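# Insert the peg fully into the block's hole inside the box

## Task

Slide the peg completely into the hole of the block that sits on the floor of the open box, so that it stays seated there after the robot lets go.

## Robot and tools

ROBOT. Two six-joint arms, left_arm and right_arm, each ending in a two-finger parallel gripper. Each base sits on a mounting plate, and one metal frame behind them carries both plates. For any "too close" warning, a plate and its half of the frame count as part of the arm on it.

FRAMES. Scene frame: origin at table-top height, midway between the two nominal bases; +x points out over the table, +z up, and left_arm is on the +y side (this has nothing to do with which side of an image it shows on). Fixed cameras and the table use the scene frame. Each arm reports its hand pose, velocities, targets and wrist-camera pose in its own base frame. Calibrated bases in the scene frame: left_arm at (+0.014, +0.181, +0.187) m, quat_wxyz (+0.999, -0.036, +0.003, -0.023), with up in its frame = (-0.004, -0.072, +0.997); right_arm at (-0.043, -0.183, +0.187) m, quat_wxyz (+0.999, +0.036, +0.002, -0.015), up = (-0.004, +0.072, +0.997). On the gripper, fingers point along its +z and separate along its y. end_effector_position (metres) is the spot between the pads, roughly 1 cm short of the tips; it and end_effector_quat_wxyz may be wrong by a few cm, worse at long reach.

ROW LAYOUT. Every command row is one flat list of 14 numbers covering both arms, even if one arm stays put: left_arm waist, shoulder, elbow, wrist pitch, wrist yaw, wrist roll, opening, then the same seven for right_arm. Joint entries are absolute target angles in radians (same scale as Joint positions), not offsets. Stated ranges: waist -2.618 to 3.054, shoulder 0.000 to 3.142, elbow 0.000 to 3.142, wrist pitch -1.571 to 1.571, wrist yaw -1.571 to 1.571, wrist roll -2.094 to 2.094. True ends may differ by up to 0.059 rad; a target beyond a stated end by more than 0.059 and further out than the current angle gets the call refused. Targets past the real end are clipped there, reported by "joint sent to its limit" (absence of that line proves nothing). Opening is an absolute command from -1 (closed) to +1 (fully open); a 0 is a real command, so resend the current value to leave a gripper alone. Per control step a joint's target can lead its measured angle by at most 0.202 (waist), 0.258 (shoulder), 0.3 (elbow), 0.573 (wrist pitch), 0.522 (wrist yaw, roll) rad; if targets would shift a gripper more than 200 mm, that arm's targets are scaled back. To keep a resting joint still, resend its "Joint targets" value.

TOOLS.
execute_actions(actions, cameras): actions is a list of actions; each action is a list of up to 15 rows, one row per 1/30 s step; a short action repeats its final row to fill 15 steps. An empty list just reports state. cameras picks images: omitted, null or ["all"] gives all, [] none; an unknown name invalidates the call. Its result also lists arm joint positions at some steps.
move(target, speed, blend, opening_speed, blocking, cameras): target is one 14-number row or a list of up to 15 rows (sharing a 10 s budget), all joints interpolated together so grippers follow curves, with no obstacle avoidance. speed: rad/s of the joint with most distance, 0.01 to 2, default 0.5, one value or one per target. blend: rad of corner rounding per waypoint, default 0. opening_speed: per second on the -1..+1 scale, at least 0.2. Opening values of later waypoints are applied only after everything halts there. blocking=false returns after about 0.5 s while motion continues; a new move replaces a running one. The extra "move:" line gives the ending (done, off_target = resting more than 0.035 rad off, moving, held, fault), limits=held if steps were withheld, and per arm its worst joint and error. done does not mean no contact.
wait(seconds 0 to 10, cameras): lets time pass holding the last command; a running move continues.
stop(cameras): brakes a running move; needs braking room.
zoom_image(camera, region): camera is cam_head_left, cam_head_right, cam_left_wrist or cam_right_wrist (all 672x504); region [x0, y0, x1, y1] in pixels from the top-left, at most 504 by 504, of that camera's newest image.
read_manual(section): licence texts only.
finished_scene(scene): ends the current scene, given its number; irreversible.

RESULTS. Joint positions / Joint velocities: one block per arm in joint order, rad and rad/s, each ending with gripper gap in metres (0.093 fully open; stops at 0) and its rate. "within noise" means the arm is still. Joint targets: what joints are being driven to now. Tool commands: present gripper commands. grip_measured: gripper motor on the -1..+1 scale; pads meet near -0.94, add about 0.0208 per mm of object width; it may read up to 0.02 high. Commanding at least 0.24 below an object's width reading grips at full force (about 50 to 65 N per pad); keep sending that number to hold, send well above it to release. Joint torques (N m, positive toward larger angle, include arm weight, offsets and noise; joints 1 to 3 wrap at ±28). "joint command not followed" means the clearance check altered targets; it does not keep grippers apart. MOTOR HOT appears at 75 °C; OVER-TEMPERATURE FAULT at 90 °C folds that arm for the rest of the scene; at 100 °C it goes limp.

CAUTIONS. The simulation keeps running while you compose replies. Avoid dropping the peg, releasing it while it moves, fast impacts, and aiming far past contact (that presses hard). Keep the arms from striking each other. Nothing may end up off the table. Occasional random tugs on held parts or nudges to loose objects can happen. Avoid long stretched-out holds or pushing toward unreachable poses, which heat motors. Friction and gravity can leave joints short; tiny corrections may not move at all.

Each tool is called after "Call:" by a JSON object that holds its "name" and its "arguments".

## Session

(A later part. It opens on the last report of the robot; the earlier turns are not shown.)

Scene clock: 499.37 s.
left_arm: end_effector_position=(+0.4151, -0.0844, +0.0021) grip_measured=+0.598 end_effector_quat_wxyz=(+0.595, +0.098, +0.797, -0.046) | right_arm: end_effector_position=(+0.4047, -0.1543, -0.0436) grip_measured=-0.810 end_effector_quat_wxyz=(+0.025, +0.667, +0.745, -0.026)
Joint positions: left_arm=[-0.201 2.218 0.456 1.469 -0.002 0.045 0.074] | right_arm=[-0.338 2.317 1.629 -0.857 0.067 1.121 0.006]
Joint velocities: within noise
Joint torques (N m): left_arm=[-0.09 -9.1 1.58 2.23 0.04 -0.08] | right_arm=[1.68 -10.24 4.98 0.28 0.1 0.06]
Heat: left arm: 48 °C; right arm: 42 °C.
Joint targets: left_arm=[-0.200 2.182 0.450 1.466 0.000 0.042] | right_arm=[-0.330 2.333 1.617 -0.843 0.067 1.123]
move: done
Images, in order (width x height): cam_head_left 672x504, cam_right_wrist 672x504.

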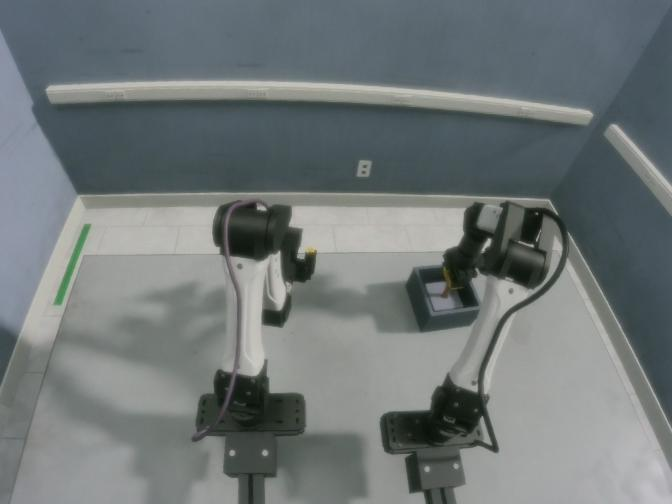

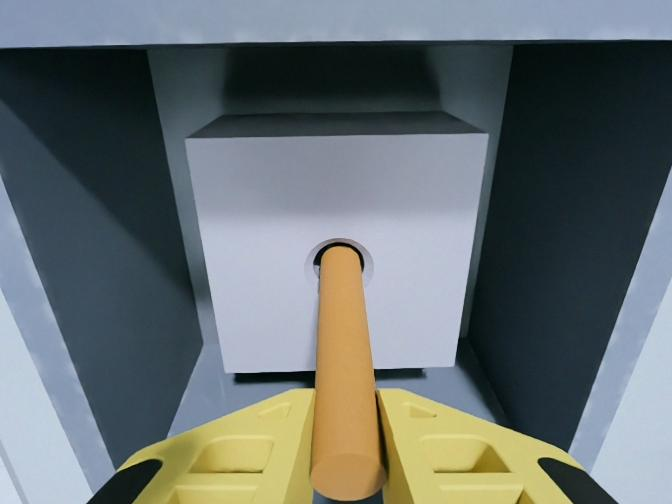

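Call:
{"name": "move", "arguments": {"target": [-0.2,2.1826,0.45,1.466,0,0.042,0.6,-0.3265,2.341,1.610,-0.828,0.0672,1.1265,-1], "speed": 0.08, "cameras": ["cam_right_wrist","cam_head_left"]}}

Call:
{"name": "zoom_image", "arguments": {"camera": "cam_right_wrist", "region": [240, 160, 440, 310]}}

Scene clock: 506.93 s.
left_arm: end_effector_position=(+0.4151, -0.0844, +0.0021) grip_measured=+0.598 end_effector_quat_wxyz=(+0.595, +0.098, +0.797, -0.046) | right_arm: end_effector_position=(+0.4055, -0.1530, -0.0478) grip_measured=-0.810 end_effector_quat_wxyz=(+0.026, +0.665, +0.746, -0.025)
Joint positions: left_arm=[-0.201 2.218 0.456 1.469 -0.002 0.045 0.074] | right_arm=[-0.335 2.323 1.623 -0.842 0.067 1.121 0.006]
Joint velocities: within noise
Joint torques (N m): left_arm=[-0.14 -9.13 1.48 2.24 0.05 -0.08] | right_arm=[1.74 -10.11 5.04 0.28 0.13 0.1]
Heat: left arm: 48 °C; right arm: 42 °C.
Joint targets: left_arm=[-0.200 2.182 0.450 1.466 0.000 0.042] | right_arm=[-0.327 2.341 1.610 -0.828 0.067 1.127]
move: done
Images, in order (width x height): cam_head_left 672x504, cam_right_wrist 672x504.

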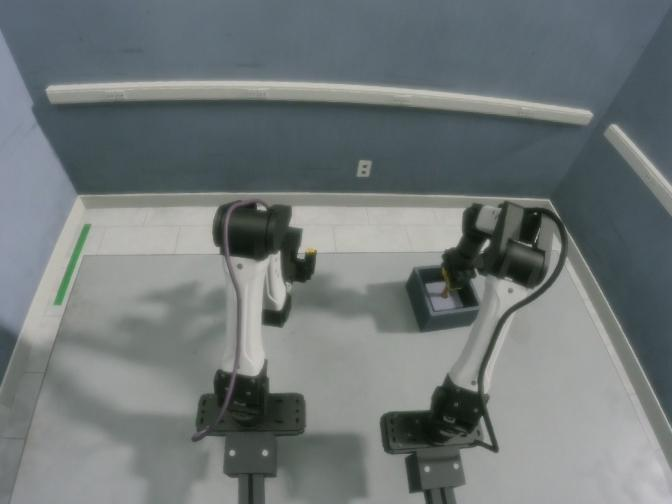

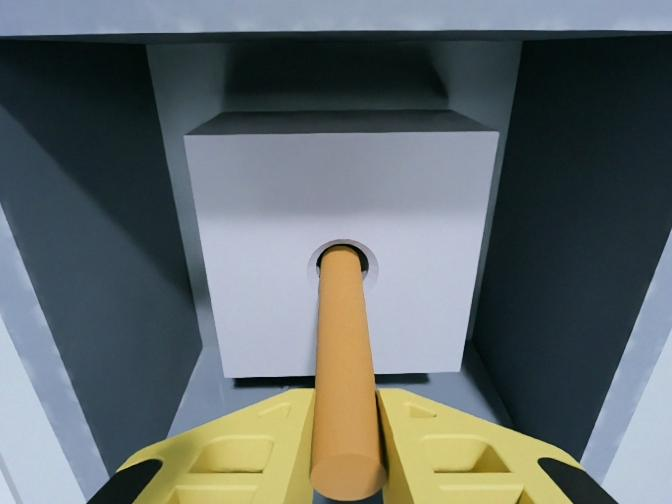

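Scaled by 2.520.

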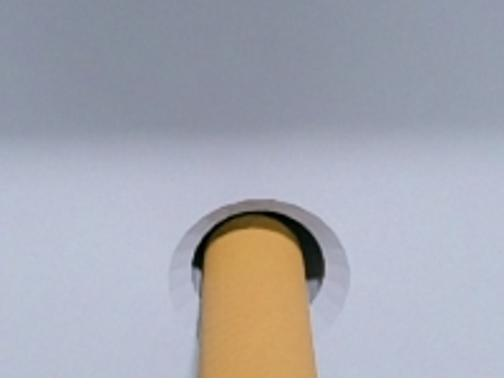

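Call:
{"name": "move", "arguments": {"target": [-0.2,2.1826,0.45,1.466,0,0.042,0.6,-0.3265,2.352,1.595,-0.802,0.0672,1.1265,-1], "speed": 0.08, "cameras": ["cam_right_wrist","cam_head_left"]}}

Call:
{"name": "zoom_image", "arguments": {"camera": "cam_right_wrist", "region": [240, 160, 440, 310]}}

Scene clock: 513.23 s.
left_arm: end_effector_position=(+0.4151, -0.0844, +0.0021) grip_measured=+0.598 end_effector_quat_wxyz=(+0.595, +0.098, +0.797, -0.046) | right_arm: end_effector_position=(+0.4052, -0.1529, -0.0552) grip_measured=-0.810 end_effector_quat_wxyz=(+0.027, +0.665, +0.746, -0.025)
Joint positions: left_arm=[-0.201 2.218 0.456 1.469 -0.002 0.045 0.074] | right_arm=[-0.335 2.334 1.608 -0.815 0.067 1.121 0.006]
Joint velocities: within noise
Joint torques (N m): left_arm=[-0.1 -9.1 1.51 2.24 0.05 -0.09] | right_arm=[1.69 -10.06 4.72 0.26 0.11 0.09]
Heat: left arm: 48 °C; right arm: 42 °C.
Joint targets: left_arm=[-0.200 2.182 0.450 1.466 0.000 0.042] | right_arm=[-0.327 2.352 1.595 -0.802 0.067 1.127]
move: done
Images, in order (width x height): cam_head_left 672x504, cam_right_wrist 672x504.

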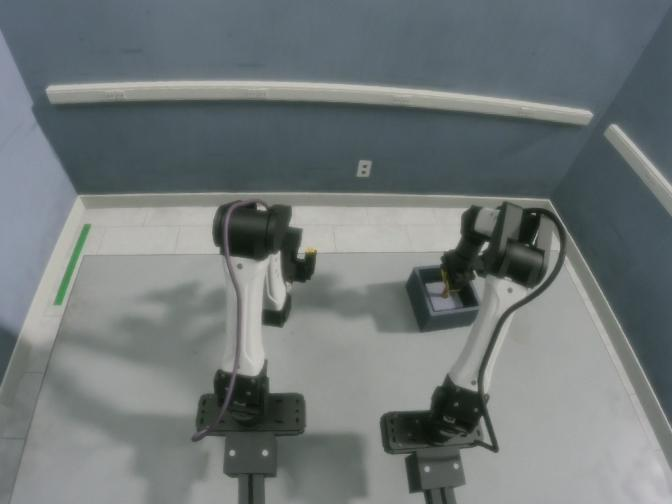

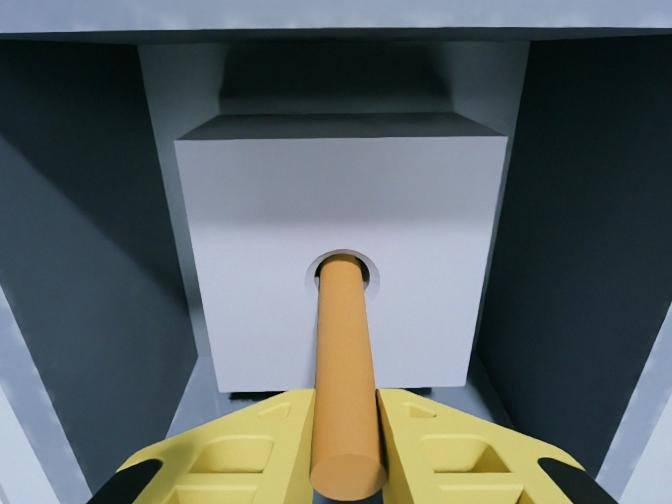

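Scaled by 2.520.

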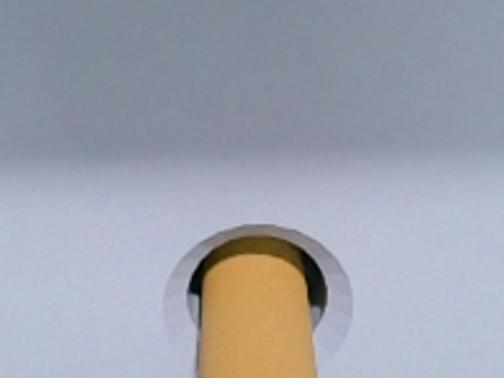

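Call:
{"name": "move", "arguments": {"target": [-0.2,2.1826,0.45,1.466,0,0.042,0.6,-0.3265,2.3735,1.5805,-0.766,0.0672,1.1265,-1], "speed": 0.1, "cameras": ["cam_right_wrist","cam_head_left"]}}

Call:
{"name": "zoom_image", "arguments": {"camera": "cam_right_wrist", "region": [240, 160, 440, 310]}}

Scene clock: 518.87 s.
left_arm: end_effector_position=(+0.4151, -0.0844, +0.0021) grip_measured=+0.598 end_effector_quat_wxyz=(+0.595, +0.098, +0.797, -0.046) | right_arm: end_effector_position=(+0.4052, -0.1537, -0.0668) grip_measured=-0.810 end_effector_quat_wxyz=(+0.029, +0.665, +0.745, -0.027)
Joint positions: left_arm=[-0.201 2.218 0.456 1.469 -0.002 0.045 0.074] | right_arm=[-0.335 2.355 1.594 -0.777 0.071 1.121 0.006]
Joint velocities: within noise
Joint torques (N m): left_arm=[-0.14 -9.11 1.48 2.24 0.05 -0.08] | right_arm=[1.62 -10.17 4.81 0.3 0.05 0.13]
Heat: left arm: 48 °C; right arm: 42 °C.
Joint targets: left_arm=[-0.200 2.182 0.450 1.466 0.000 0.042] | right_arm=[-0.327 2.374 1.580 -0.766 0.067 1.127]
move: done
Images, in order (width x height): cam_head_left 672x504, cam_right_wrist 672x504.

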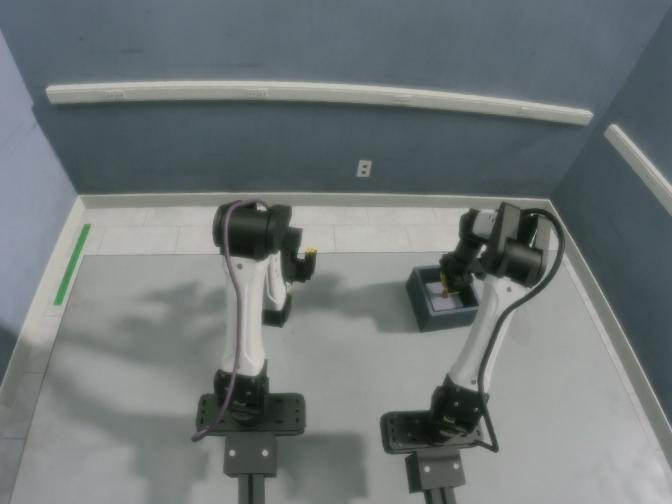

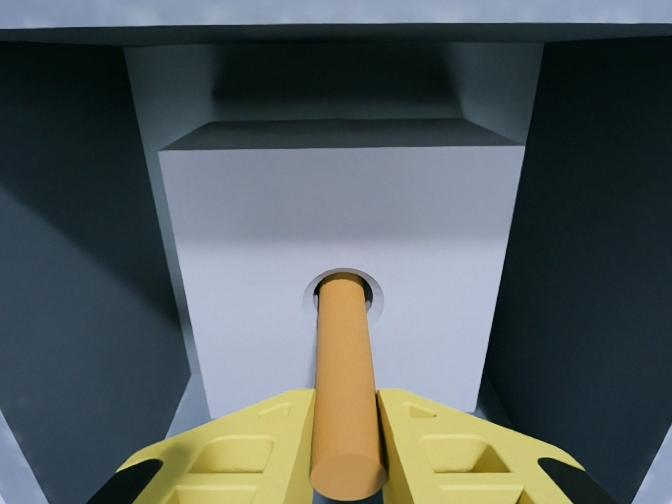

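Scaled by 2.520.

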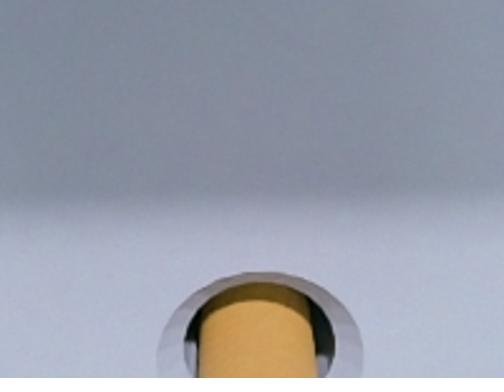

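Call:
{"name": "move", "arguments": {"target": [-0.2,2.1826,0.45,1.466,0,0.042,0.6,-0.322,2.402,1.5657,-0.723,0.0672,1.131,-1], "speed": 0.1, "cameras": ["cam_right_wrist","cam_head_left"]}}

Call:
{"name": "zoom_image", "arguments": {"camera": "cam_right_wrist", "region": [240, 200, 440, 350]}}

Scene clock: 535.17 s.
left_arm: end_effector_position=(+0.4151, -0.0844, +0.0021) grip_measured=+0.598 end_effector_quat_wxyz=(+0.595, +0.098, +0.797, -0.046) | right_arm: end_effector_position=(+0.4054, -0.1550, -0.0808) grip_measured=-0.810 end_effector_quat_wxyz=(+0.032, +0.665, +0.745, -0.029)
Joint positions: left_arm=[-0.201 2.218 0.456 1.469 -0.002 0.045 0.074] | right_arm=[-0.335 2.382 1.58 -0.732 0.079 1.121 0.006]
Joint velocities: within noise
Joint torques (N m): left_arm=[-0.09 -9.07 1.52 2.23 0.05 -0.08] | right_arm=[2.1 -10.19 4.49 0.22 -0.02 0.15]
Heat: left arm: 48 °C; right arm: 45 °C.
Joint targets: left_arm=[-0.200 2.182 0.450 1.466 0.000 0.042] | right_arm=[-0.322 2.402 1.566 -0.723 0.067 1.131]
move: done
Images, in order (width x height): cam_head_left 672x504, cam_right_wrist 672x504.

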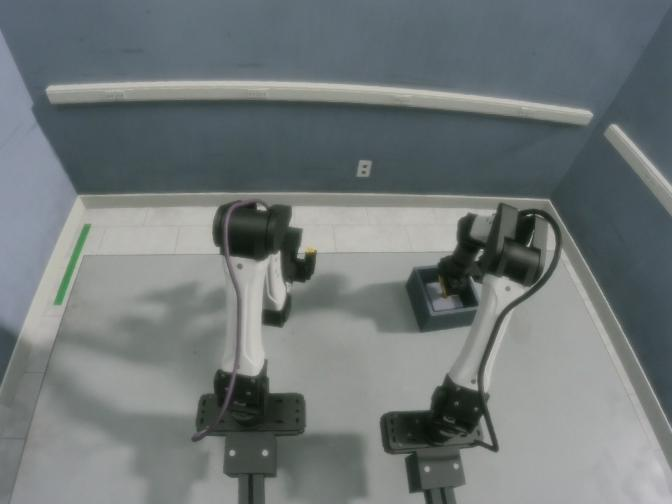

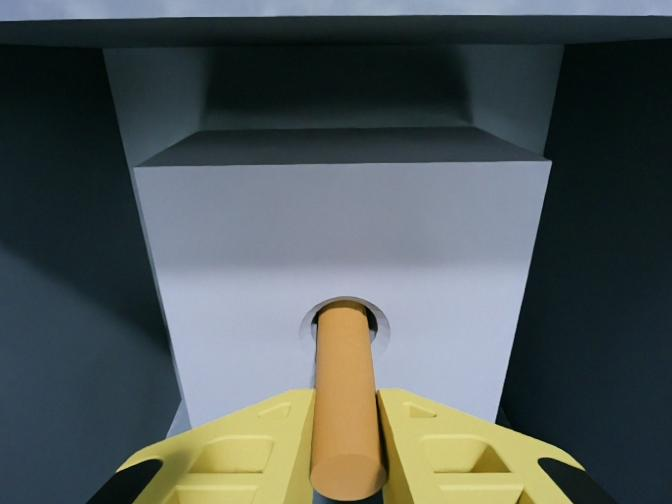

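Scaled by 2.520.

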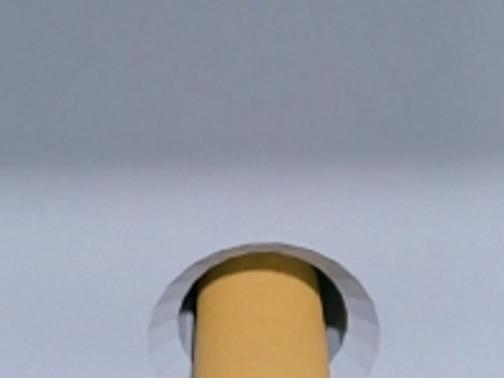

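Call:
{"name": "move", "arguments": {"target": [-0.2,2.1826,0.45,1.466,0,0.042,0.6,-0.346,2.402,1.5657,-0.723,0.0672,1.131,-1], "speed": 0.08, "cameras": ["cam_right_wrist"]}}

Call:
{"name": "zoom_image", "arguments": {"camera": "cam_right_wrist", "region": [240, 200, 440, 350]}}

Scene clock: 552.57 s.
left_arm: end_effector_position=(+0.4151, -0.0844, +0.0021) grip_measured=+0.598 end_effector_quat_wxyz=(+0.595, +0.098, +0.797, -0.046) | right_arm: end_effector_position=(+0.4049, -0.1562, -0.0810) grip_measured=-0.810 end_effector_quat_wxyz=(+0.031, +0.667, +0.744, -0.028)
Joint positions: left_arm=[-0.201 2.218 0.456 1.469 -0.002 0.045 0.074] | right_arm=[-0.339 2.382 1.58 -0.732 0.075 1.121 0.006]
Joint velocities: within noise
Joint torques (N m): left_arm=[-0.13 -9.13 1.52 2.25 0.04 -0.07] | right_arm=[0.23 -9.96 4.45 0.24 0.04 0.15]
Heat: left arm: 48 °C; right arm: 46 °C.
Joint targets: left_arm=[-0.200 2.182 0.450 1.466 0.000 0.042] | right_arm=[-0.346 2.402 1.566 -0.723 0.067 1.131]
move: done
Images, in order (width x height): cam_right_wrist 672x504.

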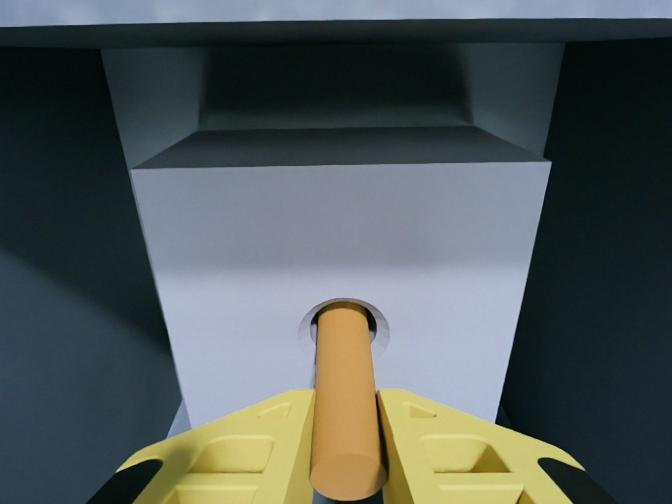

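Scaled by 2.520.

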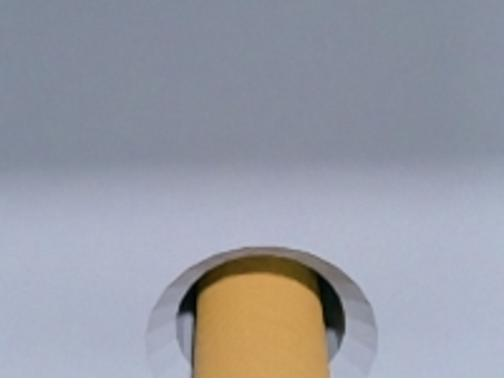

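Call:
{"name": "move", "arguments": {"target": [-0.2,2.1826,0.45,1.466,0,0.042,0.6,-0.349,2.433,1.555,-0.681,0.069,1.131,-1], "speed": 0.08, "cameras": ["cam_right_wrist"]}}

Call:
{"name": "zoom_image", "arguments": {"camera": "cam_right_wrist", "region": [240, 250, 440, 400]}}

Scene clock: 557.43 s.
left_arm: end_effector_position=(+0.4151, -0.0844, +0.0021) grip_measured=+0.598 end_effector_quat_wxyz=(+0.595, +0.098, +0.797, -0.046) | right_arm: end_effector_position=(+0.4050, -0.1570, -0.0884) grip_measured=-0.810 end_effector_quat_wxyz=(+0.032, +0.668, +0.743, -0.027)
Joint positions: left_arm=[-0.201 2.218 0.456 1.469 -0.002 0.045 0.074] | right_arm=[-0.341 2.399 1.576 -0.71 0.075 1.121 0.006]
Joint velocities: within noise
Joint torques (N m): left_arm=[-0.05 -9.11 1.5 2.24 0.04 -0.07] | right_arm=[0.25 -8.85 3.75 0.47 0.07 0.18]
Heat: left arm: 48 °C; right arm: 46 °C.
Joint targets: left_arm=[-0.200 2.182 0.450 1.466 0.000 0.042] | right_arm=[-0.349 2.433 1.555 -0.681 0.069 1.131]
move: done
Images, in order (width x height): cam_right_wrist 672x504.

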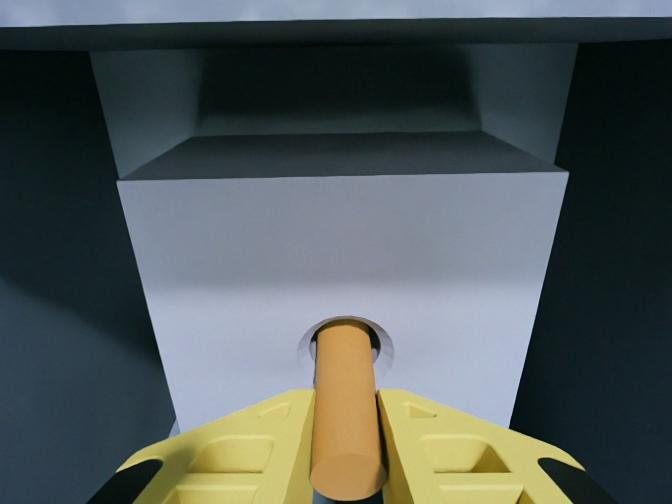

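Scaled by 2.520.

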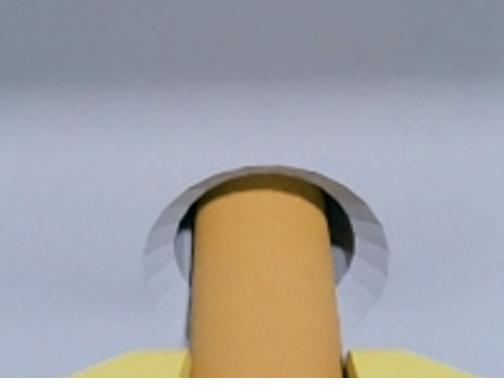

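Call:
{"name": "move", "arguments": {"target": [[-0.2,2.1826,0.45,1.466,0,0.042,0.6,-0.349,2.415,1.563,-0.697,0.072,1.131,-1],[-0.2,2.1826,0.45,1.466,0,0.042,0.6,-0.349,2.415,1.563,-0.697,0.072,1.131,0]], "speed": 0.1, "opening_speed": 0.5}}

Call:
{"name": "zoom_image", "arguments": {"camera": "cam_head_left", "region": [420, 260, 480, 320]}}

Scene clock: 565.47 s.
left_arm: end_effector_position=(+0.4151, -0.0844, +0.0021) grip_measured=+0.598 end_effector_quat_wxyz=(+0.595, +0.098, +0.797, -0.046) | right_arm: end_effector_position=(+0.4056, -0.1572, -0.0884) grip_measured=-0.002 end_effector_quat_wxyz=(+0.033, +0.668, +0.743, -0.027)
Joint positions: left_arm=[-0.201 2.218 0.456 1.469 -0.002 0.045 0.074] | right_arm=[-0.341 2.399 1.576 -0.708 0.075 1.121 0.045]
Joint velocities: within noise
Joint torques (N m): left_arm=[-0.1 -9.11 1.5 2.24 0.05 -0.08] | right_arm=[0.12 -10.44 4.55 0.28 0.09 0.17]
Heat: left arm: 48 °C; right arm: 46 °C.
Joint targets: left_arm=[-0.200 2.182 0.450 1.466 0.000 0.042] | right_arm=[-0.349 2.415 1.563 -0.697 0.072 1.131]
move: done

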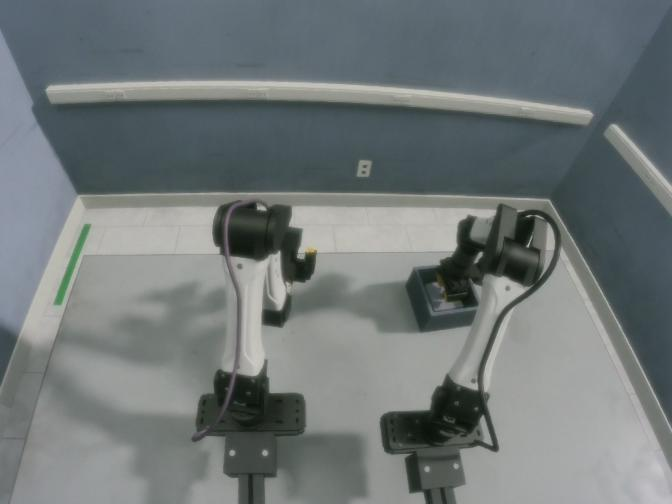

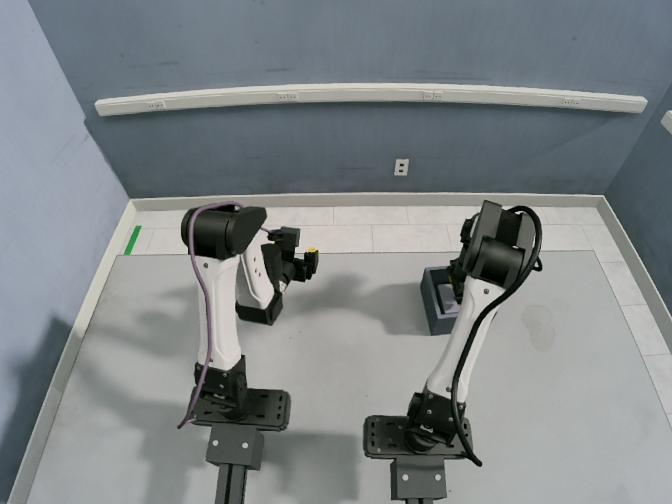

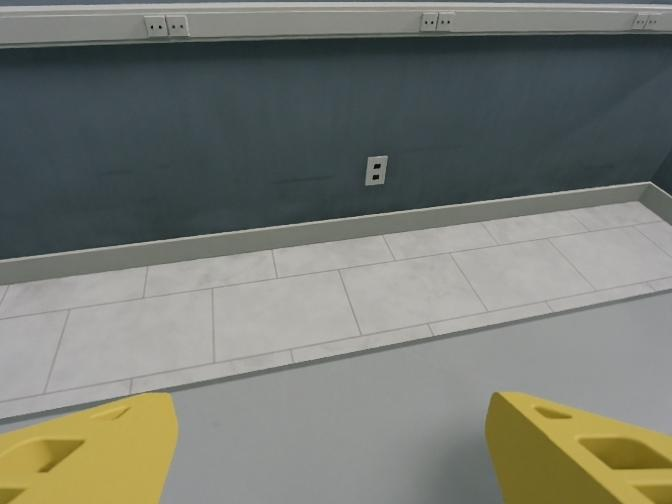

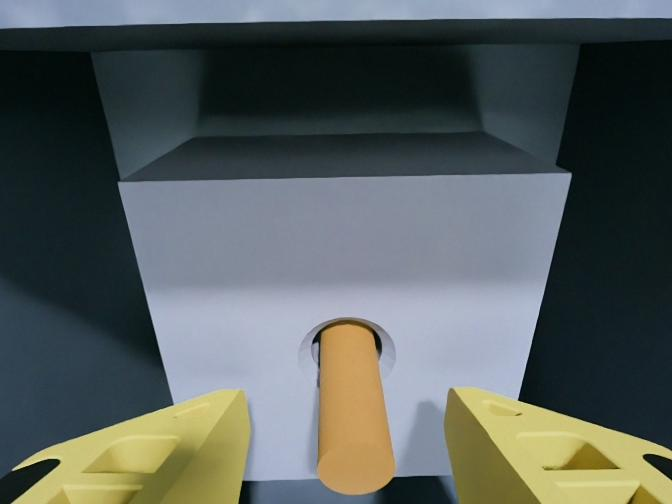

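Scaled by 8.400.

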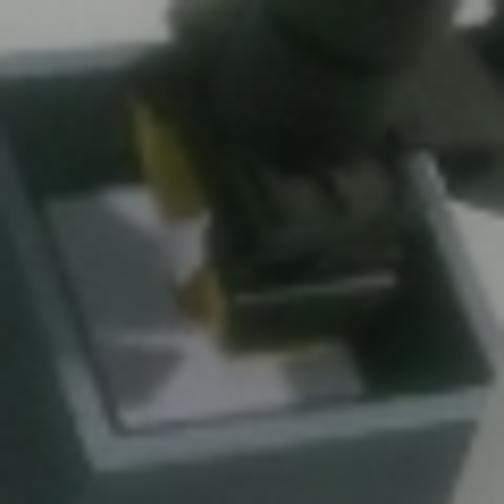

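Call:
{"name": "move", "arguments": {"target": [[-0.2,2.1826,0.45,1.466,0,0.042,0.6,-0.349,2.3735,1.5805,-0.766,0.072,1.131,0],[-0.2,2.1826,0.45,1.466,0,0.042,0.6,-0.349,2.28,1.677,-0.934,0.068,1.131,0],[-0.2,2.1826,0.45,1.466,0,0.042,0.6,-0.349,2.2,1.85,-1.19,0.068,1.131,0]], "speed": [0.15,0.2,0.4], "blend": [0.02,0.02,0], "cameras": ["cam_right_wrist","cam_head_left"]}}

Call:
{"name": "zoom_image", "arguments": {"camera": "cam_head_left", "region": [420, 260, 480, 320]}}

Scene clock: 573.60 s.
left_arm: end_effector_position=(+0.4151, -0.0844, +0.0021) grip_measured=+0.598 end_effector_quat_wxyz=(+0.595, +0.098, +0.797, -0.046) | right_arm: end_effector_position=(+0.3966, -0.1541, +0.0318) grip_measured=-0.002 end_effector_quat_wxyz=(+0.000, +0.667, +0.744, -0.040)
Joint positions: left_arm=[-0.201 2.218 0.456 1.469 -0.002 0.045 0.074] | right_arm=[-0.341 2.245 1.821 -1.178 0.075 1.121 0.045]
Joint velocities: within noise
Joint torques (N m): left_arm=[-0.12 -9.09 1.54 2.22 0.05 -0.08] | right_arm=[0.18 -15.65 9.68 -0.1 0.07 0.2]
Heat: left arm: 48 °C; right arm: 47 °C.
Joint targets: left_arm=[-0.200 2.182 0.450 1.466 0.000 0.042] | right_arm=[-0.349 2.200 1.850 -1.190 0.068 1.131]
move: off_target (right_arm); right_arm: the shoulder is farthest, 0.045 rad from its target
Images, in order (width x height): cam_head_left 672x504, cam_right_wrist 672x504.

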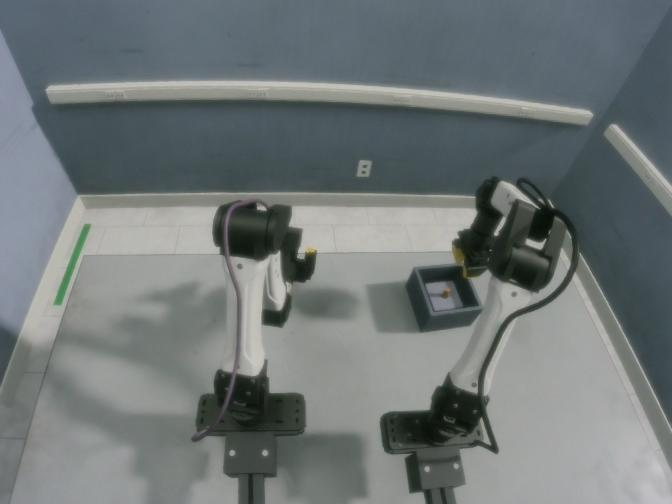

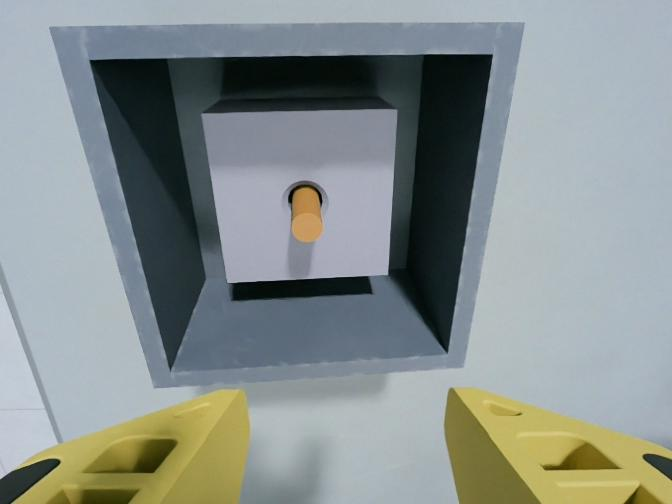

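Scaled by 8.400.

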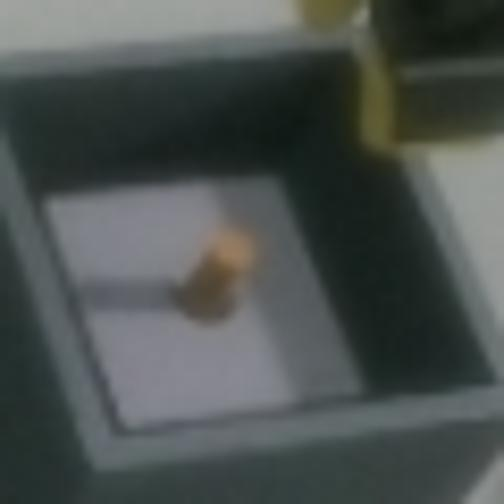

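Call:
{"name": "finished_scene", "arguments": {"scene": 1}}

The scene is finished: the task was done.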